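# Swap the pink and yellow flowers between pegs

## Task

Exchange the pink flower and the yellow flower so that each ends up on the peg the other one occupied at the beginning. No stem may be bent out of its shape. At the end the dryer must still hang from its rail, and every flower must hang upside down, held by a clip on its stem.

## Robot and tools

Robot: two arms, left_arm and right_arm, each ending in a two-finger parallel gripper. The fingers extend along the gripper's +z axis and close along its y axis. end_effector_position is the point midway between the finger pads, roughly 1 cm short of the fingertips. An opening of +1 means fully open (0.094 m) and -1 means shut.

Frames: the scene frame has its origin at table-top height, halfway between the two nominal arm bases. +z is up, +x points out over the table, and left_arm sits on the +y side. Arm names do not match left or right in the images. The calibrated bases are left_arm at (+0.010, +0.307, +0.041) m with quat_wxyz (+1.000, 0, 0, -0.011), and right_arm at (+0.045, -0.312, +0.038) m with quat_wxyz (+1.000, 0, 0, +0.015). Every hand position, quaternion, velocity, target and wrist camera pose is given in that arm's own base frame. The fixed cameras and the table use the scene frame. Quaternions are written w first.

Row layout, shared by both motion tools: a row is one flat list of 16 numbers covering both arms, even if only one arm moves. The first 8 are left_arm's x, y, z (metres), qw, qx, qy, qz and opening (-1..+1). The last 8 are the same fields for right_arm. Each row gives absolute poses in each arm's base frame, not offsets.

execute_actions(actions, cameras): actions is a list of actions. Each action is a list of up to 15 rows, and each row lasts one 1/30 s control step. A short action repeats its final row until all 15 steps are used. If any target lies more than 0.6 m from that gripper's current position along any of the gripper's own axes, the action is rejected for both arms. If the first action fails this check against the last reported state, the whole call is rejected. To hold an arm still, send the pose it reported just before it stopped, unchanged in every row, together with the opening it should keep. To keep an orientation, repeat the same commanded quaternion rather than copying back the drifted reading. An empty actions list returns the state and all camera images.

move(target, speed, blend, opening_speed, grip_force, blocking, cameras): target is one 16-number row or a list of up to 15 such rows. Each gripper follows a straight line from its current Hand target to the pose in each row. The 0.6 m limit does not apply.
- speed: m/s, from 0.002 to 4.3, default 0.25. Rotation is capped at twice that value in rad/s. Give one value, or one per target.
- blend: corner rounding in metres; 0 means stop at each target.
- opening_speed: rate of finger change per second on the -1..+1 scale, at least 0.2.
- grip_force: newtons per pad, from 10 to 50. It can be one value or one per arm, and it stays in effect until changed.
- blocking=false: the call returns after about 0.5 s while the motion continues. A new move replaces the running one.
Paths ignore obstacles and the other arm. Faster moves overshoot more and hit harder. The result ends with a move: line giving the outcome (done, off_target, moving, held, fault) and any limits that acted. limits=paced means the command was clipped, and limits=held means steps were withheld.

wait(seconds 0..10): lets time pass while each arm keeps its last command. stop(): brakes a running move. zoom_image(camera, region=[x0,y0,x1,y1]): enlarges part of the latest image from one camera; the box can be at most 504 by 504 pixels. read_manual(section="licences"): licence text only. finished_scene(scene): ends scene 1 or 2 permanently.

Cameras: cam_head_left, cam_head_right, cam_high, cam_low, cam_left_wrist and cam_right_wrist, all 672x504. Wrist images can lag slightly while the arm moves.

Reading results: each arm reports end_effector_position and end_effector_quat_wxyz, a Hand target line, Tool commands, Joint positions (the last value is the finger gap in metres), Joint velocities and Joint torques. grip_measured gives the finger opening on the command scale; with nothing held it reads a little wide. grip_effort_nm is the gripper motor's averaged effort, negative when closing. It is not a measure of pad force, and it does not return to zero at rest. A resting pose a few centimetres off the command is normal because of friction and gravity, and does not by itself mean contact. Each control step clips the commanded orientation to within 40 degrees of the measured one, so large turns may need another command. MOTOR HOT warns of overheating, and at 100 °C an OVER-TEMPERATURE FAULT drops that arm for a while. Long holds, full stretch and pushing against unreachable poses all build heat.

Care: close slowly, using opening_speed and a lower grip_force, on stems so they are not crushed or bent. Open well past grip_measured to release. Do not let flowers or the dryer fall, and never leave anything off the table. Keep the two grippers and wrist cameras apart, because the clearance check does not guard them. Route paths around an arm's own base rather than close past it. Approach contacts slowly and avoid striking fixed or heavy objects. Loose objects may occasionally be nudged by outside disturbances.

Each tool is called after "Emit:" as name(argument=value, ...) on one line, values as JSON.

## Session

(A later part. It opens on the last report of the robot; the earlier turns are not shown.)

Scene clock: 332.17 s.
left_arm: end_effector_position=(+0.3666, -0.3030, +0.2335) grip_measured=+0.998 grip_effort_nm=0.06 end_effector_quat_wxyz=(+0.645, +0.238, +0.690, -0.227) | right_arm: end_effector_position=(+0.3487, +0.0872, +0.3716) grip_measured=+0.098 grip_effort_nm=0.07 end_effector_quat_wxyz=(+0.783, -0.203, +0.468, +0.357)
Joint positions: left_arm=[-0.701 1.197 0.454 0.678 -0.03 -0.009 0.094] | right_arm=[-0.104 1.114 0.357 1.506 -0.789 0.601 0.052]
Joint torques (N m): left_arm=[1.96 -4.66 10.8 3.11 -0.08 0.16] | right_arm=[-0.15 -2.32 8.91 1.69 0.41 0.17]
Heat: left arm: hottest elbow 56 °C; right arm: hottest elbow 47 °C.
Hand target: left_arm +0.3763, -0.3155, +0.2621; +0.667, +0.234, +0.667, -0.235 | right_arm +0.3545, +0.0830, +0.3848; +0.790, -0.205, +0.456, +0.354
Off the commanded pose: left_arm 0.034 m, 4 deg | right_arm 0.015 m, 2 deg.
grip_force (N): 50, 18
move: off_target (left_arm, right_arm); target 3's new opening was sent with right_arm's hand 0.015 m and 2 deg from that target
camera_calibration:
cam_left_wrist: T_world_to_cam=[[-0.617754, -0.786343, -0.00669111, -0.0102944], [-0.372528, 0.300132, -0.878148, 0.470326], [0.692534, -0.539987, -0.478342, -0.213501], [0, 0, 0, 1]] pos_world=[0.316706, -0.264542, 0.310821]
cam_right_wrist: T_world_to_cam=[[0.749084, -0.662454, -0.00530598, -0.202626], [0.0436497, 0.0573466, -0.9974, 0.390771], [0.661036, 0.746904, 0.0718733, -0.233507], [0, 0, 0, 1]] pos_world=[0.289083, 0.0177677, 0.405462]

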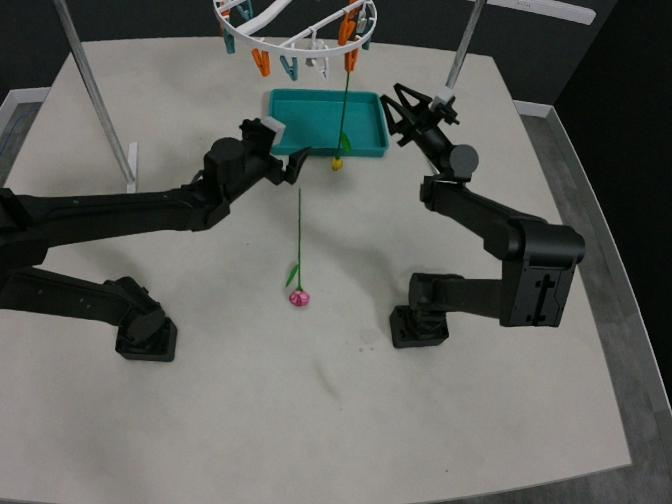

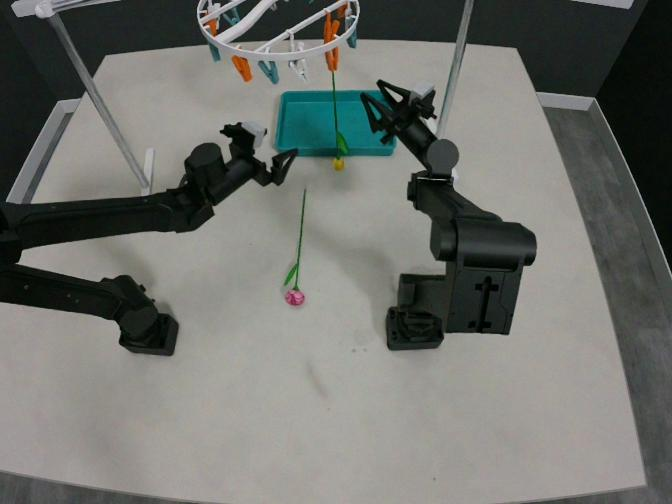

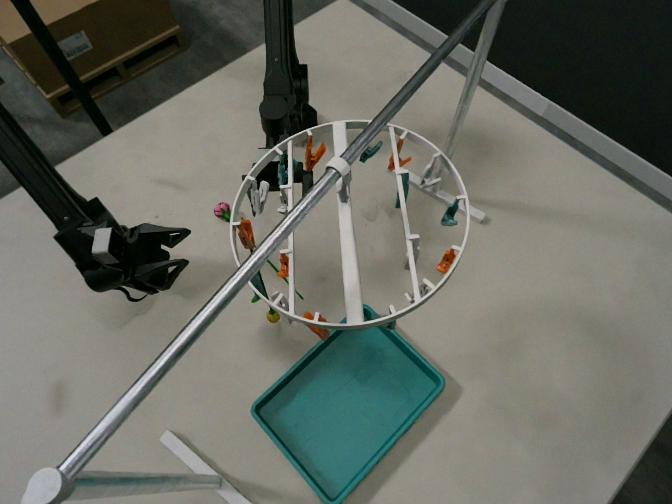

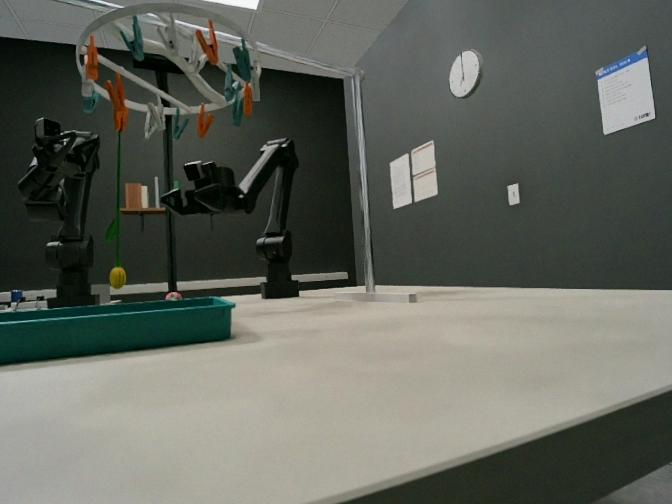

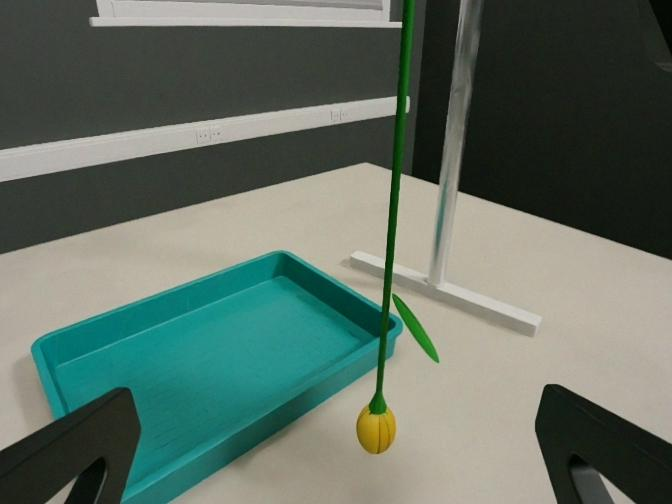

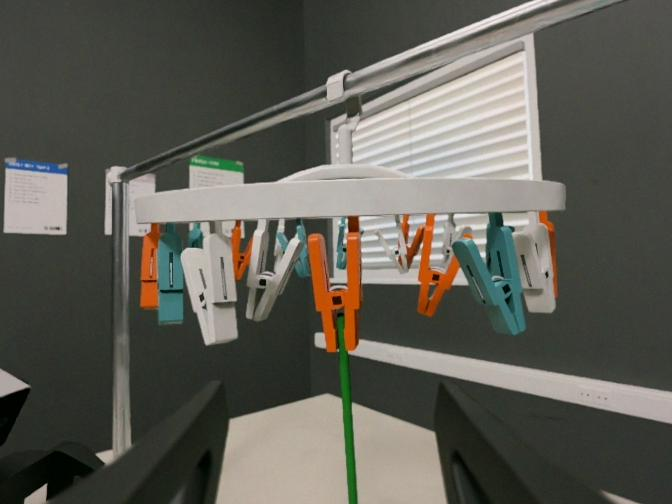

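Emit:
move(target=[0.434,-0.399,0.2585,0.6843,0.2283,0.6494,-0.2406,0.8,0.394,0.135,0.404,0.8062,-0.1856,0.4561,0.3281,0.02], speed=0.15, grip_force=[50, 50], cameras=["cam_low", "cam_high", "cam_left_wrist", "cam_right_wrist"])

Scene clock: 351.17 s.
left_arm: end_effector_position=(+0.4257, -0.3827, +0.2348) grip_measured=+0.802 grip_effort_nm=-0.12 end_effector_quat_wxyz=(+0.665, +0.231, +0.671, -0.233) | right_arm: end_effector_position=(+0.3850, +0.1300, +0.3852) grip_measured=+0.021 grip_effort_nm=-0.07 end_effector_quat_wxyz=(+0.797, -0.176, +0.471, +0.333)
Joint positions: left_arm=[-0.759 1.496 0.686 0.803 -0.091 -0.005 0.085] | right_arm=[0.098 1.134 0.435 1.321 -0.559 0.401 0.048]
Joint torques (N m): left_arm=[1.73 -7.88 10.24 3.11 -0.07 0.17] | right_arm=[1.26 -3.43 10.62 1.09 0.28 -0.11]
Heat: left arm: hottest elbow 59 °C; right arm: hottest elbow 46 °C.
Hand target: left_arm +0.4325, -0.3976, +0.2587; +0.684, +0.228, +0.650, -0.241 | right_arm +0.3929, +0.1346, +0.4037; +0.806, -0.185, +0.456, +0.328
Off the commanded pose: left_arm 0.030 m, 3 deg | right_arm 0.021 m, 2 deg.
move: off_target (left_arm, right_arm)
camera_calibration:
cam_left_wrist: T_world_to_cam=[[-0.615116, -0.788387, -0.00891253, -0.0378725], [-0.331675, 0.269002, -0.904229, 0.494245], [0.715279, -0.553249, -0.426955, -0.323607], [0, 0, 0, 1]] pos_world=[0.372102, -0.341846, 0.308407]
cam_right_wrist: T_world_to_cam=[[0.698056, -0.715692, -0.0224158, -0.168198], [0.0471318, 0.0771626, -0.995904, 0.395763], [0.71449, 0.69414, 0.0875957, -0.310286], [0, 0, 0, 1]] pos_world=[0.320455, 0.0644655, 0.417551]
Images, in order (width x height): cam_high 672x504, cam_low 672x504, cam_left_wrist 672x504, cam_right_wrist 672x504.

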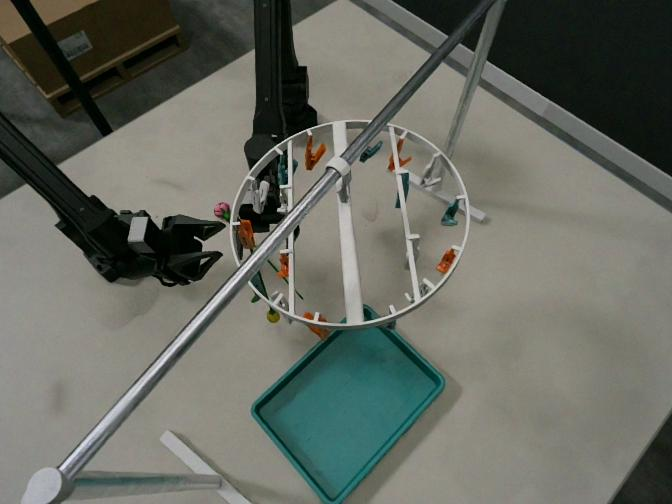

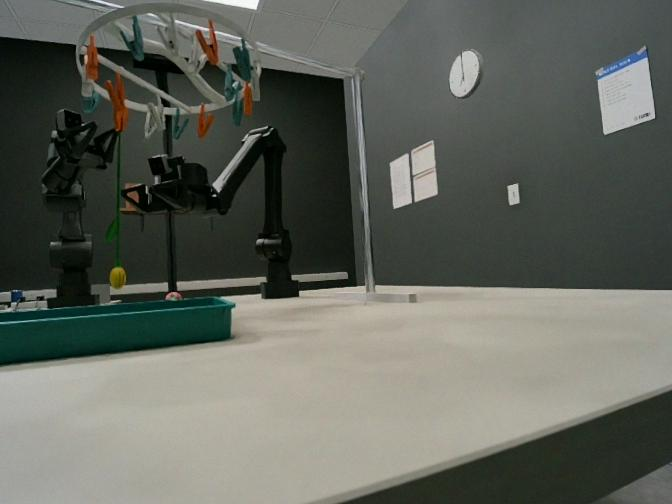

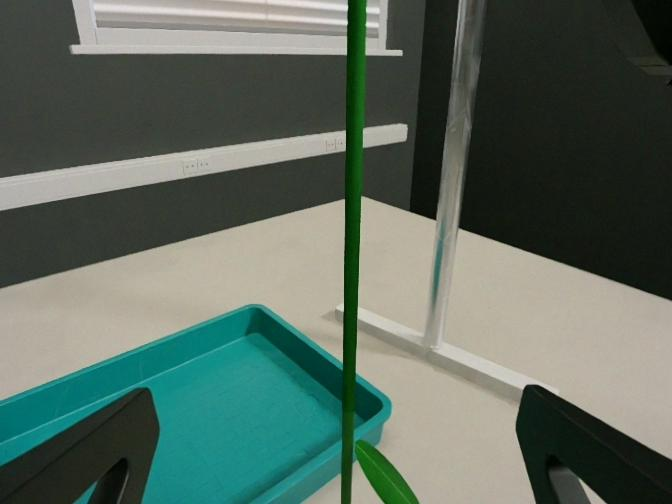

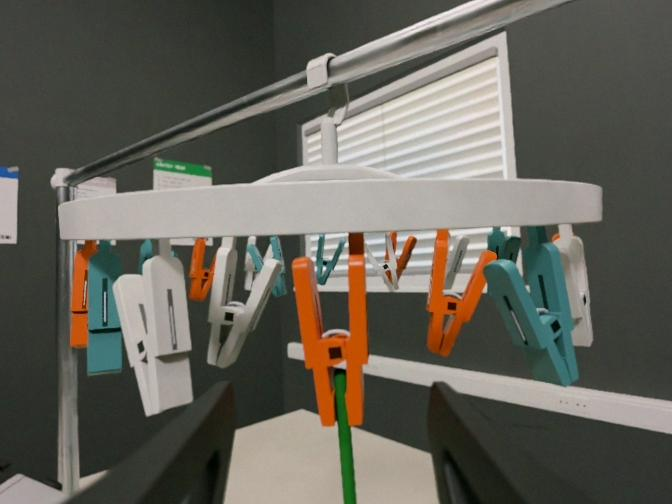

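Emit:
move(target=[0.4673,-0.4303,0.251,0.6843,0.2283,0.6494,-0.2406,0.5,0.4277,0.1705,0.4306,0.8062,-0.1856,0.4561,0.3281,0.02], speed=0.06, cameras=["cam_left_wrist", "cam_right_wrist"])

Scene clock: 360.40 s.
left_arm: end_effector_position=(+0.4588, -0.4141, +0.2284) grip_measured=+0.502 grip_effort_nm=-0.12 end_effector_quat_wxyz=(+0.666, +0.230, +0.670, -0.233) | right_arm: end_effector_position=(+0.4191, +0.1642, +0.4106) grip_measured=+0.021 grip_effort_nm=-0.07 end_effector_quat_wxyz=(+0.797, -0.178, +0.472, +0.332)
Joint positions: left_arm=[-0.759 1.615 0.807 0.803 -0.092 -0.005 0.071] | right_arm=[0.194 1.186 0.563 1.211 -0.481 0.334 0.048]
Joint torques (N m): left_arm=[1.9 -9.88 10.36 2.99 -0.01 0.17] | right_arm=[1.26 -5.07 11.25 1.17 0.26 -0.1]
Heat: left arm: hottest elbow 59 °C; right arm: hottest elbow 46 °C.
Hand target: left_arm +0.4658, -0.4289, +0.2510; +0.684, +0.228, +0.650, -0.241 | right_arm +0.4265, +0.1699, +0.4303; +0.806, -0.185, +0.456, +0.328
Off the commanded pose: left_arm 0.029 m, 3 deg | right_arm 0.023 m, 2 deg.
move: off_target (left_arm, right_arm)
camera_calibration:
cam_left_wrist: T_world_to_cam=[[-0.614769, -0.788658, -0.00879116, -0.0425871], [-0.33053, 0.267741, -0.905022, 0.507035], [0.716106, -0.553474, -0.425274, -0.368231], [0, 0, 0, 1]] pos_world=[0.405102, -0.373147, 0.301904]
cam_right_wrist: T_world_to_cam=[[0.697926, -0.715887, -0.0201384, -0.167753], [0.0474181, 0.0742497, -0.996112, 0.417289], [0.714599, 0.694257, 0.0857668, -0.35987], [0, 0, 0, 1]] pos_world=[0.354455, 0.0987663, 0.443153]
Images, in order (width x height): cam_left_wrist 672x504, cam_right_wrist 672x504.

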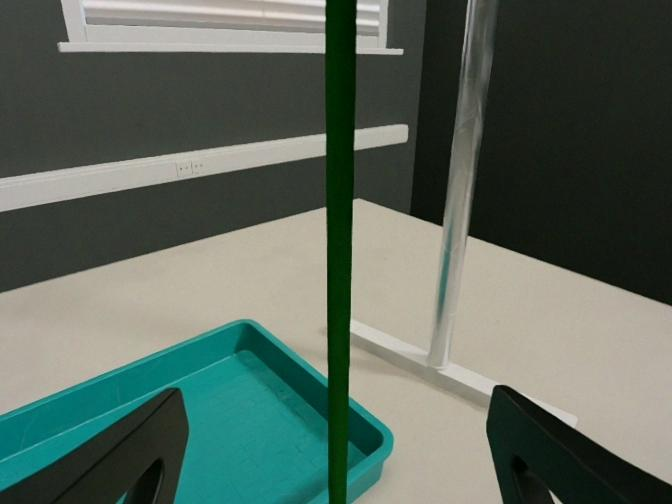

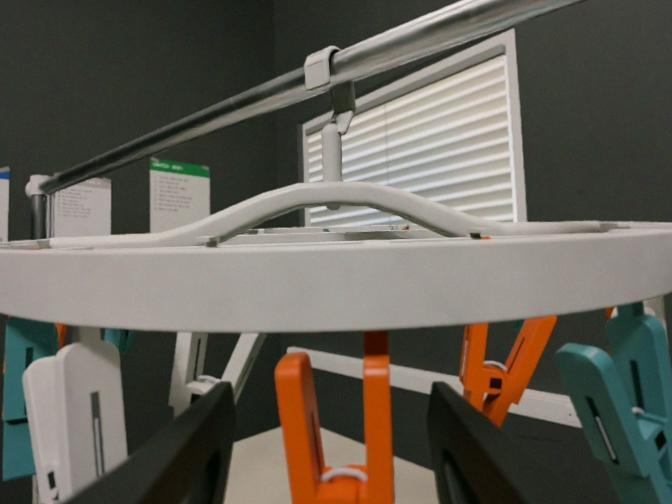

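Emit:
move(target=[0.4673,-0.4303,0.251,0.6843,0.2283,0.6494,-0.2406,-0.78,0.4325,0.1755,0.4335,0.8062,-0.1856,0.4561,0.3281,0.02], speed=0.05, opening_speed=0.9, grip_force=[50, 50])

Emit:
move(target=[0.4673,-0.4303,0.251,0.6843,0.2283,0.6494,-0.2406,-0.95,0.4325,0.1755,0.4335,0.8062,-0.1856,0.4561,0.3281,0.02], speed=0.05, opening_speed=0.4, grip_force=[18, 50], cameras=["cam_left_wrist", "cam_right_wrist"])

Scene clock: 368.53 s.
left_arm: end_effector_position=(+0.4589, -0.4141, +0.2286) grip_measured=-0.778 grip_effort_nm=-0.12 end_effector_quat_wxyz=(+0.666, +0.231, +0.670, -0.233) | right_arm: end_effector_position=(+0.4240, +0.1688, +0.4134) grip_measured=+0.021 grip_effort_nm=-0.07 end_effector_quat_wxyz=(+0.797, -0.178, +0.472, +0.332)
Joint positions: left_arm=[-0.759 1.615 0.808 0.803 -0.092 -0.005 0.01] | right_arm=[0.206 1.196 0.58 1.2 -0.472 0.326 0.048]
Joint torques (N m): left_arm=[1.85 -9.82 10.26 3.02 0 0.17] | right_arm=[1.32 -5.36 11.26 1.17 0.27 -0.11]
Heat: left arm: hottest elbow 59 °C; right arm: hottest elbow 46 °C.
Hand target: left_arm +0.4659, -0.4290, +0.2511; +0.684, +0.228, +0.650, -0.241 | right_arm +0.4312, +0.1749, +0.4332; +0.806, -0.185, +0.456, +0.328
Off the commanded pose: left_arm 0.029 m, 3 deg | right_arm 0.023 m, 2 deg.
move: off_target (left_arm, right_arm)

Scene clock: 369.37 s.
left_arm: end_effector_position=(+0.4589, -0.4141, +0.2286) grip_measured=-0.920 grip_effort_nm=-0.45 end_effector_quat_wxyz=(+0.666, +0.231, +0.670, -0.233) | right_arm: end_effector_position=(+0.4240, +0.1688, +0.4134) grip_measured=+0.021 grip_effort_nm=-0.08 end_effector_quat_wxyz=(+0.797, -0.178, +0.472, +0.332)
Joint positions: left_arm=[-0.759 1.615 0.808 0.803 -0.092 -0.005 0.004] | right_arm=[0.206 1.196 0.58 1.2 -0.472 0.326 0.048]
Joint torques (N m): left_arm=[1.85 -9.88 10.28 3 -0.01 0.16] | right_arm=[1.49 -5.42 11.3 1.11 0.26 -0.12]
Heat: left arm: hottest elbow 60 °C; right arm: hottest elbow 46 °C.
Hand target: left_arm +0.4659, -0.4290, +0.2511; +0.684, +0.228, +0.650, -0.241 | right_arm +0.4312, +0.1749, +0.4332; +0.806, -0.185, +0.456, +0.328
Off the commanded pose: left_arm 0.029 m, 3 deg | right_arm 0.023 m, 2 deg.
grip_force (N): 18, 50
move: off_target (left_arm, right_arm)
camera_calibration:
cam_left_wrist: T_world_to_cam=[[-0.614792, -0.788632, -0.0095074, -0.0424287], [-0.329809, 0.268021, -0.905202, 0.507108], [0.716419, -0.553376, -0.424875, -0.368413], [0, 0, 0, 1]] pos_world=[0.405102, -0.373247, 0.302102]
cam_right_wrist: T_world_to_cam=[[0.697589, -0.71623, -0.0196044, -0.167834], [0.0474623, 0.0734936, -0.996166, 0.419584], [0.714925, 0.693984, 0.0852622, -0.366738], [0, 0, 0, 1]] pos_world=[0.359355, 0.103466, 0.445953]
Images, in order (width x height): cam_left_wrist 672x504, cam_right_wrist 672x504.

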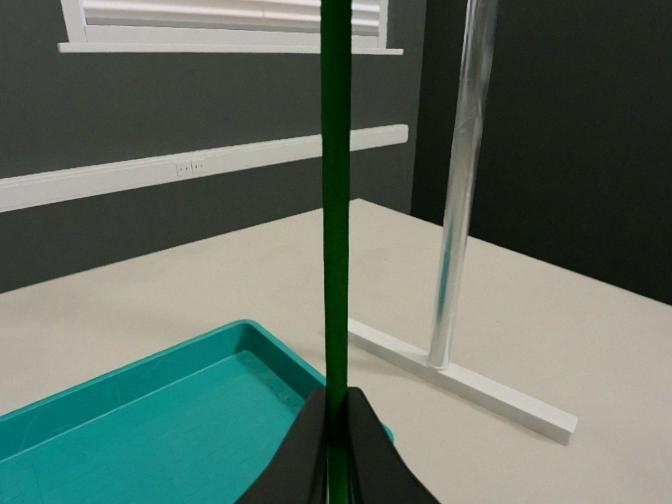

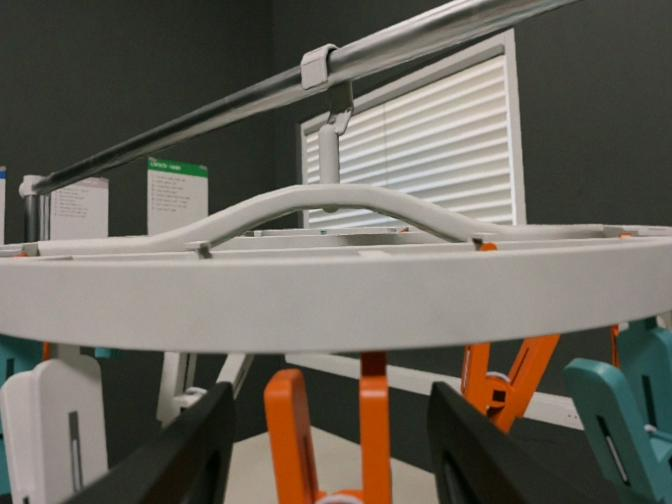

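Emit:
move(target=[0.4673,-0.4303,0.251,0.6843,0.2283,0.6494,-0.2406,-0.95,0.4325,0.1755,0.4335,0.8062,-0.1856,0.4561,0.3281,-0.72], speed=0.05, opening_speed=0.4, grip_force=[18, 50], cameras=["cam_low", "cam_high", "cam_right_wrist"])

Scene clock: 374.17 s.
left_arm: end_effector_position=(+0.4590, -0.4142, +0.2281) grip_measured=-0.920 grip_effort_nm=-0.47 end_effector_quat_wxyz=(+0.666, +0.231, +0.670, -0.232) | right_arm: end_effector_position=(+0.4244, +0.1688, +0.4129) grip_measured=-0.580 grip_effort_nm=-1.01 end_effector_quat_wxyz=(+0.797, -0.178, +0.472, +0.331)
Joint positions: left_arm=[-0.759 1.616 0.808 0.803 -0.092 -0.004 0.004] | right_arm=[0.206 1.197 0.58 1.2 -0.471 0.324 0.02]
Joint torques (N m): left_arm=[1.85 -9.93 10.26 3.03 0 0.16] | right_arm=[1.61 -5.54 11.26 1.11 0.23 -0.1]
Heat: left arm: hottest elbow 60 °C; right arm: hottest elbow 46 °C.
Hand target: left_arm +0.4659, -0.4290, +0.2512; +0.684, +0.228, +0.649, -0.241 | right_arm +0.4312, +0.1749, +0.4332; +0.806, -0.185, +0.456, +0.328
Off the commanded pose: left_arm 0.029 m, 3 deg | right_arm 0.023 m, 2 deg.
grip_force (N): 18, 50
move: off_target (left_arm, right_arm)
camera_calibration:
cam_right_wrist: T_world_to_cam=[[0.696363, -0.717449, -0.0185982, -0.167791], [0.0476987, 0.0721225, -0.996255, 0.419266], [0.716103, 0.692868, 0.0844448, -0.366859], [0, 0, 0, 1]] pos_world=[0.359554, 0.103564, 0.445554]
Images, in order (width x height): cam_high 672x504, cam_low 672x504, cam_right_wrist 672x504.

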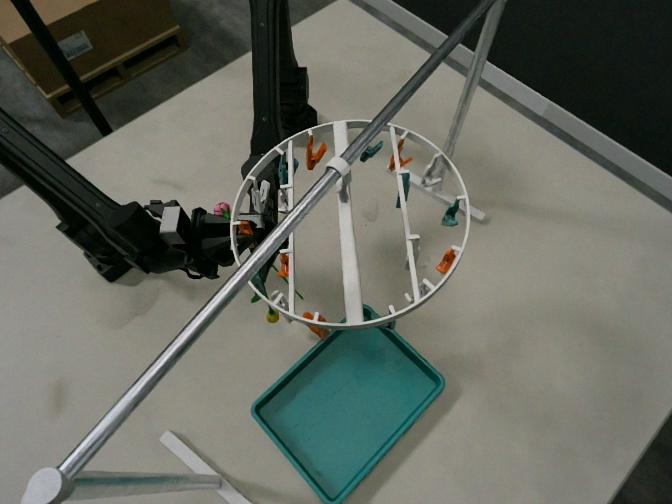

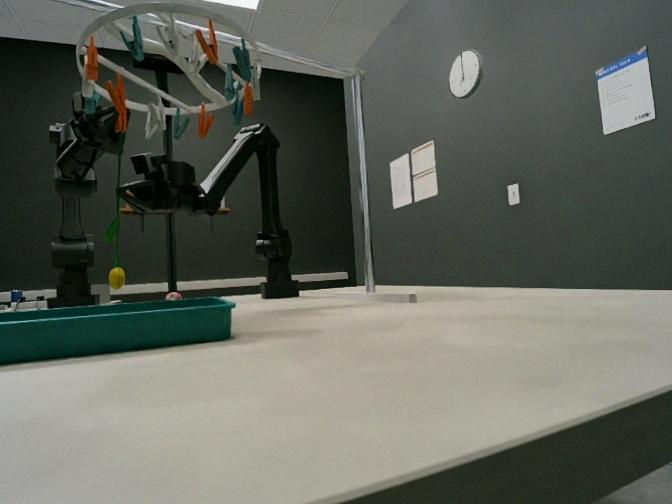

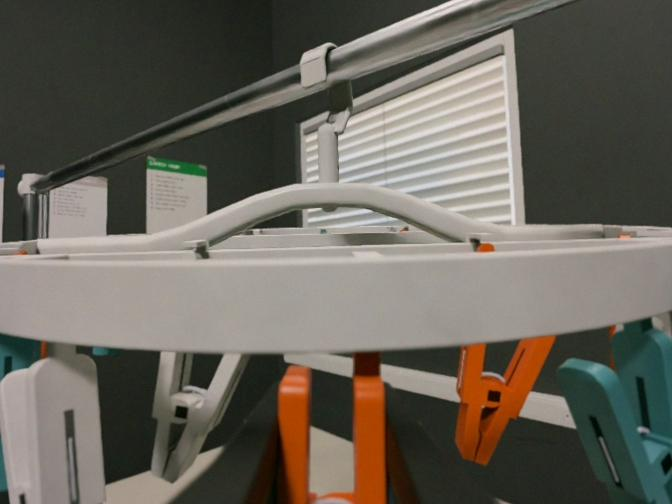

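Emit:
move(target=[0.4635,-0.424,0.193,0.6843,0.2283,0.6494,-0.2406,-0.95,0.4325,0.1755,0.4335,0.8062,-0.1856,0.4561,0.3281,-0.72], speed=0.06, cameras=["cam_low", "cam_high"])

Scene clock: 378.53 s.
left_arm: end_effector_position=(+0.4658, -0.4209, +0.1946) grip_measured=-0.920 grip_effort_nm=-0.47 end_effector_quat_wxyz=(+0.680, +0.225, +0.655, -0.239) | right_arm: end_effector_position=(+0.4244, +0.1688, +0.4129) grip_measured=-0.580 grip_effort_nm=-1.03 end_effector_quat_wxyz=(+0.797, -0.178, +0.472, +0.331)
Joint positions: left_arm=[-0.759 1.742 0.808 0.975 -0.091 -0.004 0.004] | right_arm=[0.206 1.197 0.58 1.2 -0.471 0.324 0.02]
Joint torques (N m): left_arm=[2.2 -10.81 5.86 3.15 0.14 0.16] | right_arm=[1.44 -5.6 11.25 1.18 0.22 -0.11]
Heat: left arm: hottest elbow 60 °C; right arm: hottest elbow 47 °C.
Hand target: left_arm +0.4635, -0.4239, +0.1931; +0.684, +0.228, +0.650, -0.241 | right_arm +0.4312, +0.1749, +0.4332; +0.806, -0.185, +0.456, +0.328
Off the commanded pose: left_arm 0.004 m, 1 deg | right_arm 0.023 m, 2 deg.
grip_force (N): 18, 50
move: off_target (right_arm)
Images, in order (width x height): cam_high 672x504, cam_low 672x504.

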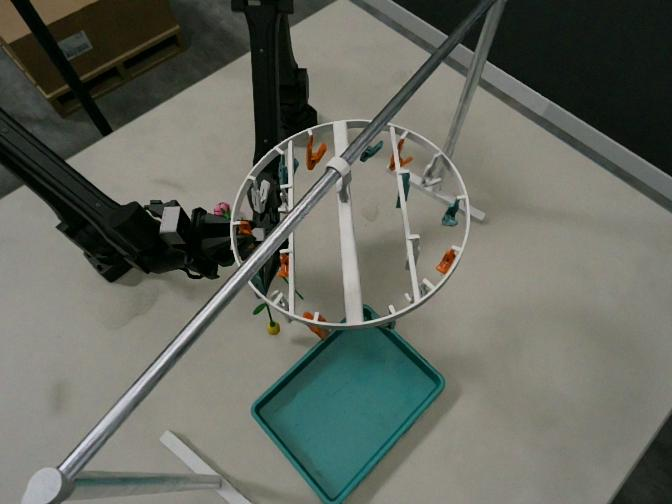

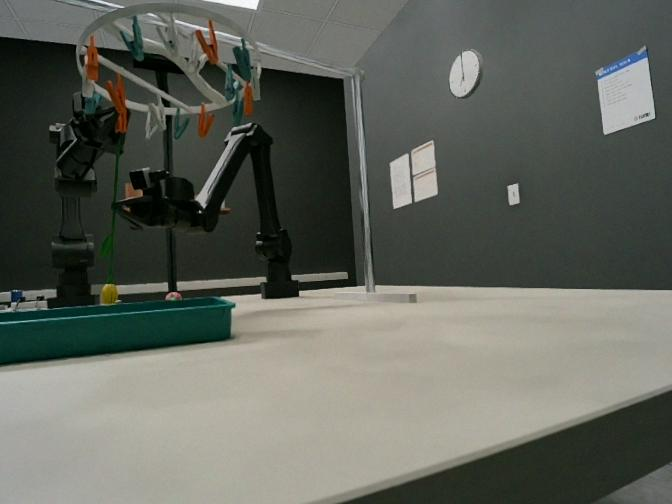

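Emit:
zoom_image(camera="cam_low", region=[80, 60, 160, 180])

Emit:
zoom_image(camera="cam_high", region=[215, 190, 325, 350])

Scaled by 4.200 from the camera's 672x504 image, which has a finer 960x720 frame.

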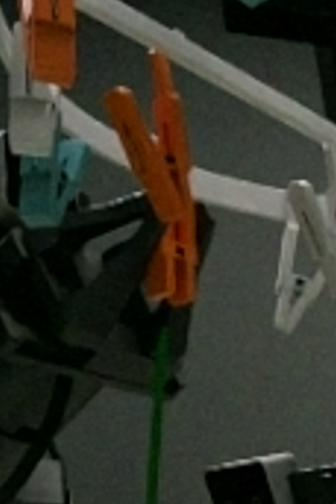

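Scaled by 3.150 from the camera's 672x504 image, which has a finer 960x720 frame.

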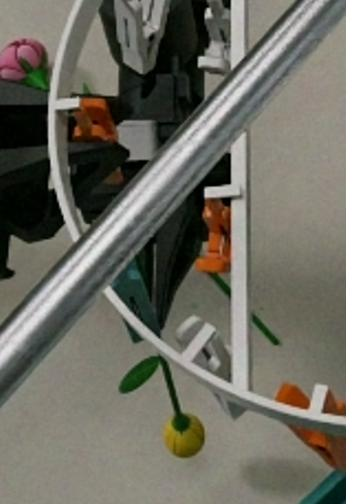

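Emit:
move(target=[[0.404,-0.371,0.19,0.6843,0.2283,0.6494,-0.2406,-0.95,0.4325,0.1755,0.4335,0.8062,-0.1856,0.4561,0.3281,-0.72],[0.325,-0.225,0.12,0.0,-0.011,0.9999,0.0,-0.95,0.4325,0.1755,0.4335,0.8062,-0.1856,0.4561,0.3281,-0.72],[0.325,-0.225,0.0,0.0,-0.011,0.9999,0.0,-0.95,0.4325,0.1755,0.4335,0.8062,-0.1856,0.4561,0.3281,-0.72]], speed=[0.15,0.35,0.12], blend=[0.03,0.0,0.0], grip_force=[18, 50], cameras=["cam_head_left", "cam_head_right", "cam_left_wrist"])

Scene clock: 394.03 s.
left_arm: end_effector_position=(+0.3206, -0.2256, +0.0030) grip_measured=-0.921 grip_effort_nm=-0.47 end_effector_quat_wxyz=(-0.001, -0.002, +1.000, +0.003) | right_arm: end_effector_position=(+0.4244, +0.1688, +0.4129) grip_measured=-0.580 grip_effort_nm=-1.03 end_effector_quat_wxyz=(+0.797, -0.178, +0.472, +0.331)
Joint positions: left_arm=[-0.614 1.62 0.892 -0.847 -0.003 -0.617 0.004] | right_arm=[0.206 1.197 0.58 1.2 -0.471 0.324 0.02]
Joint torques (N m): left_arm=[3.25 -9.29 6 0.98 0.12 -0.06] | right_arm=[1.38 -5.6 11.25 1.16 0.21 -0.11]
Heat: left arm: hottest elbow 57 °C; right arm: hottest elbow 47 °C.
Hand target: left_arm +0.3250, -0.2249, +0.0000; +0.000, -0.011, +1.000, +0.000 | right_arm +0.4312, +0.1749, +0.4332; +0.806, -0.185, +0.456, +0.328
Off the commanded pose: left_arm 0.005 m, 1 deg | right_arm 0.023 m, 2 deg.
grip_force (N): 18, 50
move: off_target (right_arm)
camera_calibration:
cam_left_wrist: T_world_to_cam=[[-0.0106776, -0.999882, -0.0110392, -0.222241], [-0.906025, 0.00500306, 0.423195, 0.328088], [-0.42309, 0.0145205, -0.905971, 0.234027], [0, 0, 0, 1]] pos_world=[0.393897, -0.227254, 0.0707229]
Images, in order (width x height): cam_head_left 672x504, cam_head_right 672x504, cam_left_wrist 672x504.

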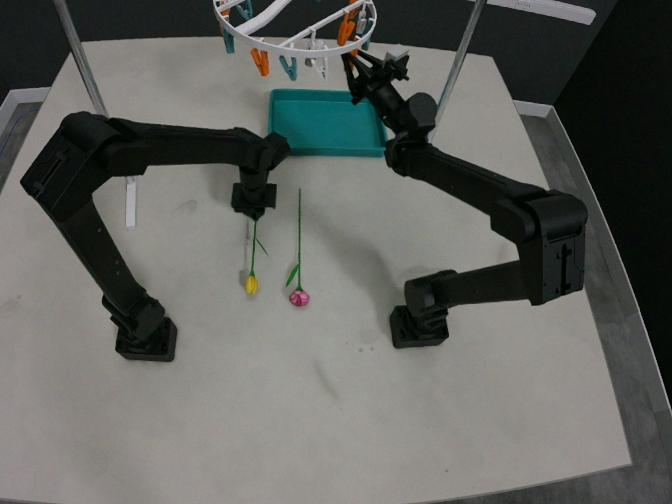

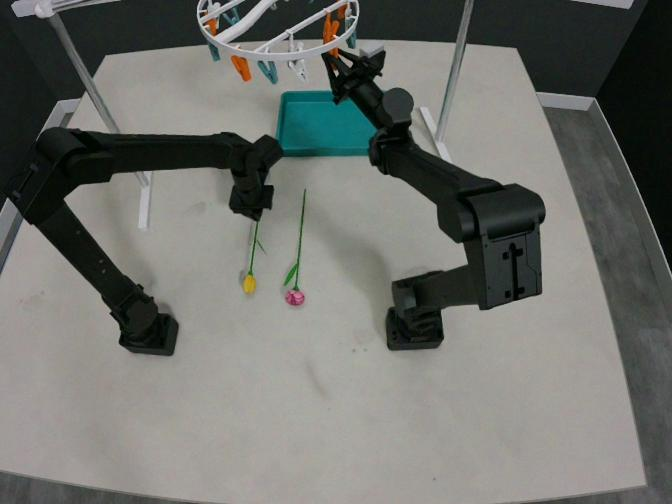

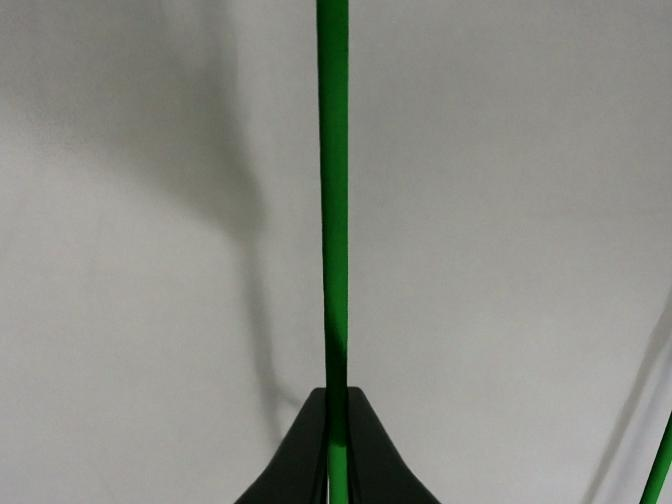

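Emit:
move(target=[[0.325,-0.225,-0.031,0.0,-0.011,0.9999,0.0,-0.95,0.4325,0.1755,0.4335,0.8062,-0.1856,0.4561,0.3281,-0.72],[0.325,-0.225,-0.031,0.0,-0.011,0.9999,0.0,-0.3,0.4325,0.1755,0.4335,0.8062,-0.1856,0.4561,0.3281,-0.72],[0.325,-0.225,0.06,0.0,-0.011,0.9999,0.0,-0.3,0.4325,0.1755,0.4335,0.8062,-0.1856,0.4561,0.3281,-0.72],[0.33,-0.337,0.06,0.0,-0.011,0.9999,0.0,0.3,0.4325,0.1755,0.4335,0.8062,-0.1856,0.4561,0.3281,-0.72]], speed=[0.04,0.04,0.1,0.15], blend=[0.0,0.0,0.02,0.0], opening_speed=0.6, cameras=["cam_head_left", "cam_left_wrist"])

Scene clock: 412.70 s.
left_arm: end_effector_position=(+0.3186, -0.3207, +0.0504) grip_measured=+0.298 grip_effort_nm=0.06 end_effector_quat_wxyz=(-0.009, -0.010, +1.000, +0.008) | right_arm: end_effector_position=(+0.4244, +0.1688, +0.4129) grip_measured=-0.580 grip_effort_nm=-1.03 end_effector_quat_wxyz=(+0.797, -0.178, +0.472, +0.331)
Joint positions: left_arm=[-0.787 1.686 1.134 -1.042 0 -0.807 0.061] | right_arm=[0.206 1.197 0.58 1.2 -0.471 0.324 0.02]
Joint torques (N m): left_arm=[2.02 -10.75 10.18 -0.06 -0.01 -0.06] | right_arm=[1.38 -5.36 11.26 1.16 0.2 -0.1]
Heat: left arm: hottest elbow 55 °C; right arm: hottest elbow 48 °C.
Hand target: left_arm +0.3295, -0.3364, +0.0602; +0.000, -0.011, +1.000, +0.000 | right_arm +0.4312, +0.1749, +0.4332; +0.806, -0.185, +0.456, +0.328
Off the commanded pose: left_arm 0.022 m, 1 deg | right_arm 0.023 m, 2 deg.
grip_force (N): 18, 50
move: off_target (left_arm, right_arm); target 4's new opening was sent with left_arm's hand 0.022 m and 1 deg from that target
camera_calibration:
cam_left_wrist: T_world_to_cam=[[0.00586566, -0.999739, -0.0221006, -0.32151], [-0.899643, -0.014925, 0.436371, 0.297642], [-0.436587, 0.017323, -0.899495, 0.282381], [0, 0, 0, 1]] pos_world=[0.392942, -0.321875, 0.117012]
Images, in order (width x height): cam_head_left 672x504, cam_left_wrist 672x504.

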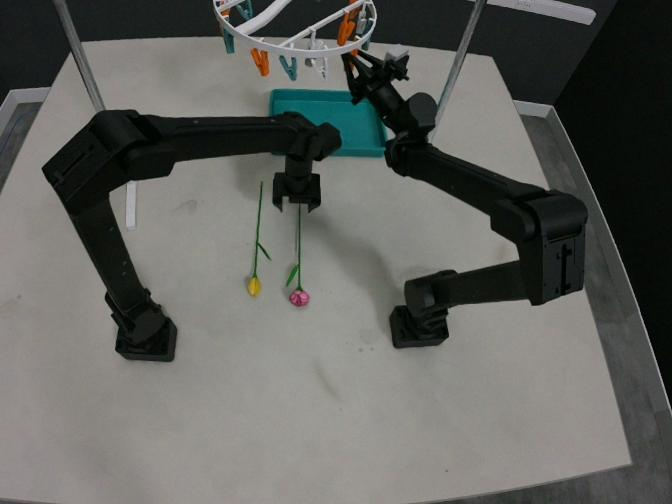

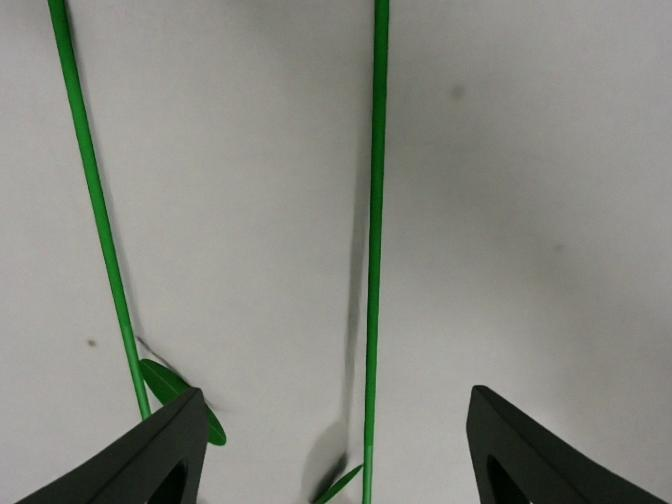

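Emit:
move(target=[0.298,-0.352,0.02,0.0,-0.011,0.9999,0.0,0.3,0.4325,0.1755,0.4335,0.8062,-0.1856,0.4561,0.3281,-0.72], speed=0.12, cameras=["cam_head_left", "cam_left_wrist"])

Scene clock: 433.80 s.
left_arm: end_effector_position=(+0.2981, -0.3479, +0.0246) grip_measured=+0.298 grip_effort_nm=0.06 end_effector_quat_wxyz=(-0.001, -0.009, +1.000, +0.001) | right_arm: end_effector_position=(+0.4244, +0.1688, +0.4129) grip_measured=-0.580 grip_effort_nm=-1.03 end_effector_quat_wxyz=(+0.797, -0.178, +0.472, +0.331)
Joint positions: left_arm=[-0.861 1.727 1.108 -0.955 0 -0.879 0.061] | right_arm=[0.206 1.197 0.58 1.2 -0.471 0.324 0.02]
Joint torques (N m): left_arm=[2.14 -11.22 6.5 0.92 -0.03 -0.06] | right_arm=[1.49 -5.48 11.28 1.14 0.22 -0.11]
Heat: left arm: hottest elbow 59 °C; right arm: hottest elbow 48 °C.
Hand target: left_arm +0.2980, -0.3519, +0.0200; +0.000, -0.011, +1.000, +0.000 | right_arm +0.4312, +0.1749, +0.4332; +0.806, -0.185, +0.456, +0.328
Off the commanded pose: left_arm 0.006 m, 0 deg | right_arm 0.023 m, 2 deg.
grip_force (N): 18, 50
move: off_target (right_arm)
camera_calibration:
cam_left_wrist: T_world_to_cam=[[0.00377495, -0.999966, -0.0072883, -0.348964], [-0.906089, -0.00650388, 0.423037, 0.295299], [-0.42307, 0.00500691, -0.906083, 0.242574], [0, 0, 0, 1]] pos_world=[0.371511, -0.348247, 0.0923265]
Images, in order (width x height): cam_head_left 672x504, cam_left_wrist 672x504.

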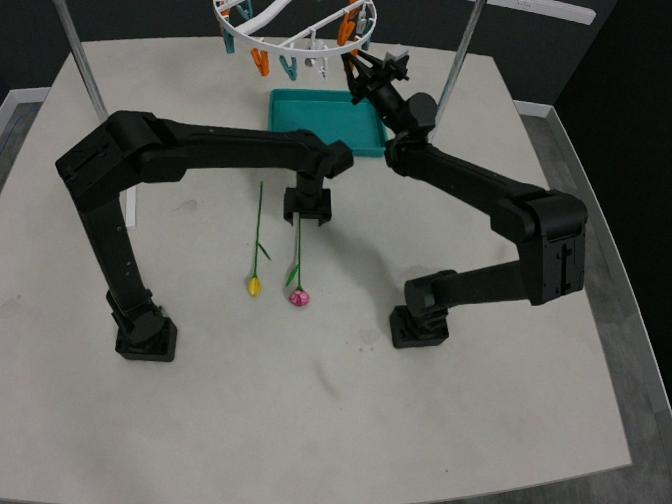

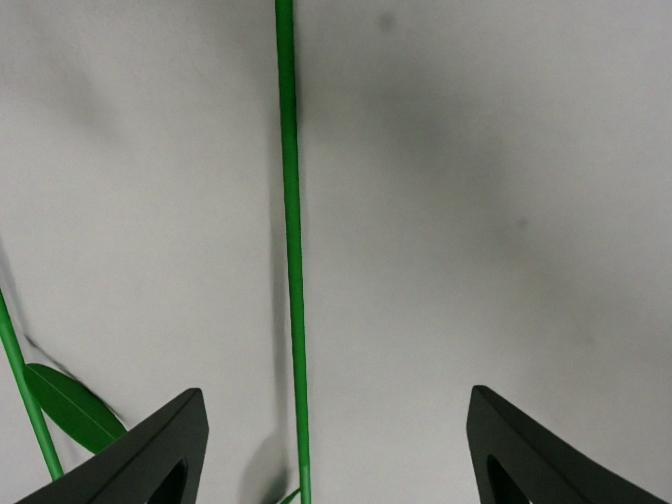

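Emit:
move(target=[0.298,-0.327,0.0,0.0,-0.011,0.9999,0.0,0.3,0.4325,0.1755,0.4335,0.8062,-0.1856,0.4561,0.3281,-0.72], speed=0.1, cameras=["cam_left_wrist"])

Scene clock: 444.27 s.
left_arm: end_effector_position=(+0.2931, -0.3278, +0.0022) grip_measured=+0.298 grip_effort_nm=0.06 end_effector_quat_wxyz=(-0.003, -0.012, +1.000, +0.003) | right_arm: end_effector_position=(+0.4244, +0.1688, +0.4129) grip_measured=-0.580 grip_effort_nm=-1.03 end_effector_quat_wxyz=(+0.797, -0.178, +0.472, +0.331)
Joint positions: left_arm=[-0.84 1.727 1.034 -0.886 0 -0.863 0.061] | right_arm=[0.206 1.197 0.58 1.2 -0.471 0.324 0.02]
Joint torques (N m): left_arm=[3.25 -11.28 6 0.94 -0.04 0.14] | right_arm=[1.49 -5.54 11.21 1.14 0.2 -0.1]
Heat: left arm: hottest elbow 56 °C; right arm: hottest elbow 49 °C.
Hand target: left_arm +0.2979, -0.3269, +0.0000; +0.000, -0.011, +1.000, +0.000 | right_arm +0.4312, +0.1749, +0.4332; +0.806, -0.185, +0.456, +0.328
Off the commanded pose: left_arm 0.005 m, 0 deg | right_arm 0.023 m, 2 deg.
grip_force (N): 18, 50
move: off_target (right_arm)
camera_calibration:
cam_left_wrist: T_world_to_cam=[[0.00951336, -0.999894, -0.0110471, -0.330638], [-0.904587, -0.013314, 0.426081, 0.297611], [-0.426183, 0.00593961, -0.904618, 0.221178], [0, 0, 0, 1]] pos_world=[0.366623, -0.327954, 0.0696229]
Images, in order (width x height): cam_left_wrist 672x504.

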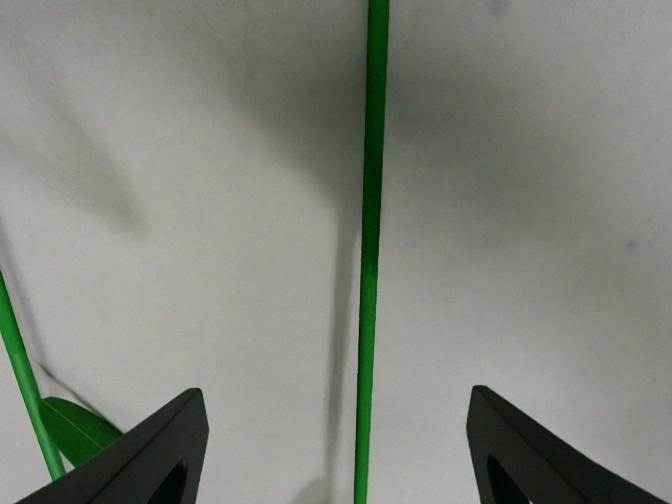

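Emit:
move(target=[0.298,-0.340,-0.015,0.0,-0.011,0.9999,0.0,0.0,0.4325,0.1755,0.4335,0.8062,-0.1856,0.4561,0.3281,-0.72], speed=0.08, cameras=["cam_left_wrist"])

Scene clock: 452.43 s.
left_arm: end_effector_position=(+0.2944, -0.3293, -0.0145) grip_measured=+0.002 grip_effort_nm=-0.12 end_effector_quat_wxyz=(-0.006, -0.012, +1.000, +0.007) | right_arm: end_effector_position=(+0.4244, +0.1688, +0.4129) grip_measured=-0.580 grip_effort_nm=-1.03 end_effector_quat_wxyz=(+0.797, -0.178, +0.472, +0.331)
Joint positions: left_arm=[-0.84 1.767 1.034 -0.856 0 -0.864 0.047] | right_arm=[0.206 1.197 0.58 1.2 -0.471 0.324 0.02]
Joint torques (N m): left_arm=[1.9 -11.05 6.99 0.91 -0.02 -0.04] | right_arm=[1.32 -5.66 11.25 1.16 0.22 -0.1]
Heat: left arm: hottest elbow 54 °C; right arm: hottest elbow 49 °C.
Hand target: left_arm +0.2978, -0.3398, -0.0148; +0.000, -0.011, +1.000, +0.000 | right_arm +0.4312, +0.1749, +0.4332; +0.806, -0.185, +0.456, +0.328
Off the commanded pose: left_arm 0.011 m, 1 deg | right_arm 0.023 m, 2 deg.
grip_force (N): 18, 50
move: off_target (left_arm, right_arm)
camera_calibration:
cam_left_wrist: T_world_to_cam=[[0.00977074, -0.999782, -0.0184373, -0.332429], [-0.901746, -0.0167782, 0.43194, 0.30397], [-0.432156, 0.0124054, -0.901714, 0.210534], [0, 0, 0, 1]] pos_world=[0.368336, -0.329868, 0.0524157]
Images, in order (width x height): cam_left_wrist 672x504.

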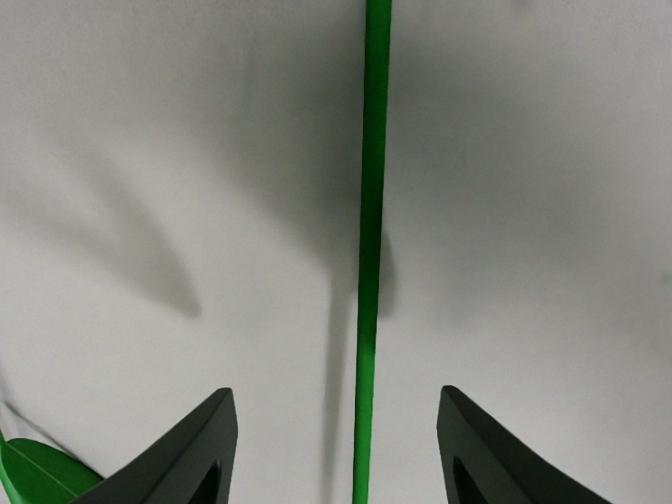

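Emit:
move(target=[0.298,-0.350,-0.034,0.0,-0.011,0.9999,0.0,0.0,0.4325,0.1755,0.4335,0.8062,-0.1856,0.4561,0.3281,-0.72], speed=0.06, cameras=["cam_left_wrist"])

Scene clock: 455.20 s.
left_arm: end_effector_position=(+0.2923, -0.3348, -0.0332) grip_measured=+0.001 grip_effort_nm=-0.11 end_effector_quat_wxyz=(-0.008, -0.012, +1.000, +0.009) | right_arm: end_effector_position=(+0.4244, +0.1688, +0.4129) grip_measured=-0.580 grip_effort_nm=-1.03 end_effector_quat_wxyz=(+0.797, -0.178, +0.472, +0.331)
Joint positions: left_arm=[-0.852 1.81 1.034 -0.818 0 -0.876 0.047] | right_arm=[0.206 1.197 0.58 1.2 -0.471 0.324 0.02]
Joint torques (N m): left_arm=[1.67 -10.87 7.47 0.95 -0.02 -0.09] | right_arm=[1.26 -5.48 11.28 1.14 0.21 -0.1]
Heat: left arm: hottest elbow 54 °C; right arm: hottest elbow 49 °C.
Hand target: left_arm +0.2977, -0.3496, -0.0337; +0.000, -0.011, +1.000, +0.000 | right_arm +0.4312, +0.1749, +0.4332; +0.806, -0.185, +0.456, +0.328
Off the commanded pose: left_arm 0.016 m, 1 deg | right_arm 0.023 m, 2 deg.
grip_force (N): 18, 50
move: off_target (left_arm, right_arm)
camera_calibration:
cam_left_wrist: T_world_to_cam=[[0.00971979, -0.999696, -0.0226733, -0.338377], [-0.900318, -0.0186157, 0.434835, 0.309184], [-0.435125, 0.0161867, -0.900225, 0.195093], [0, 0, 0, 1]] pos_world=[0.366542, -0.335676, 0.0335114]
Images, in order (width x height): cam_left_wrist 672x504.

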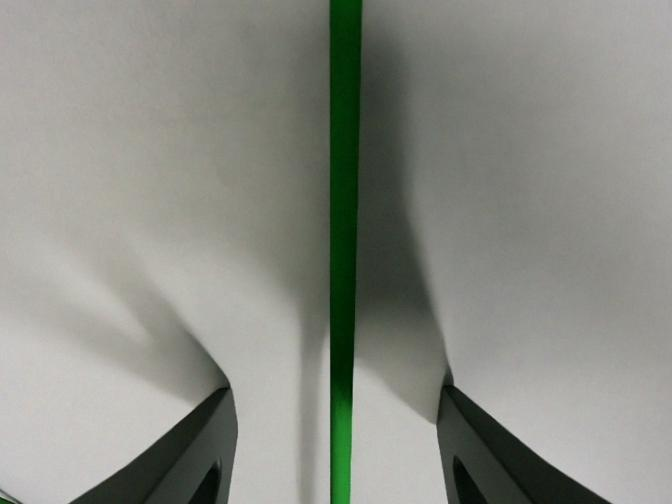

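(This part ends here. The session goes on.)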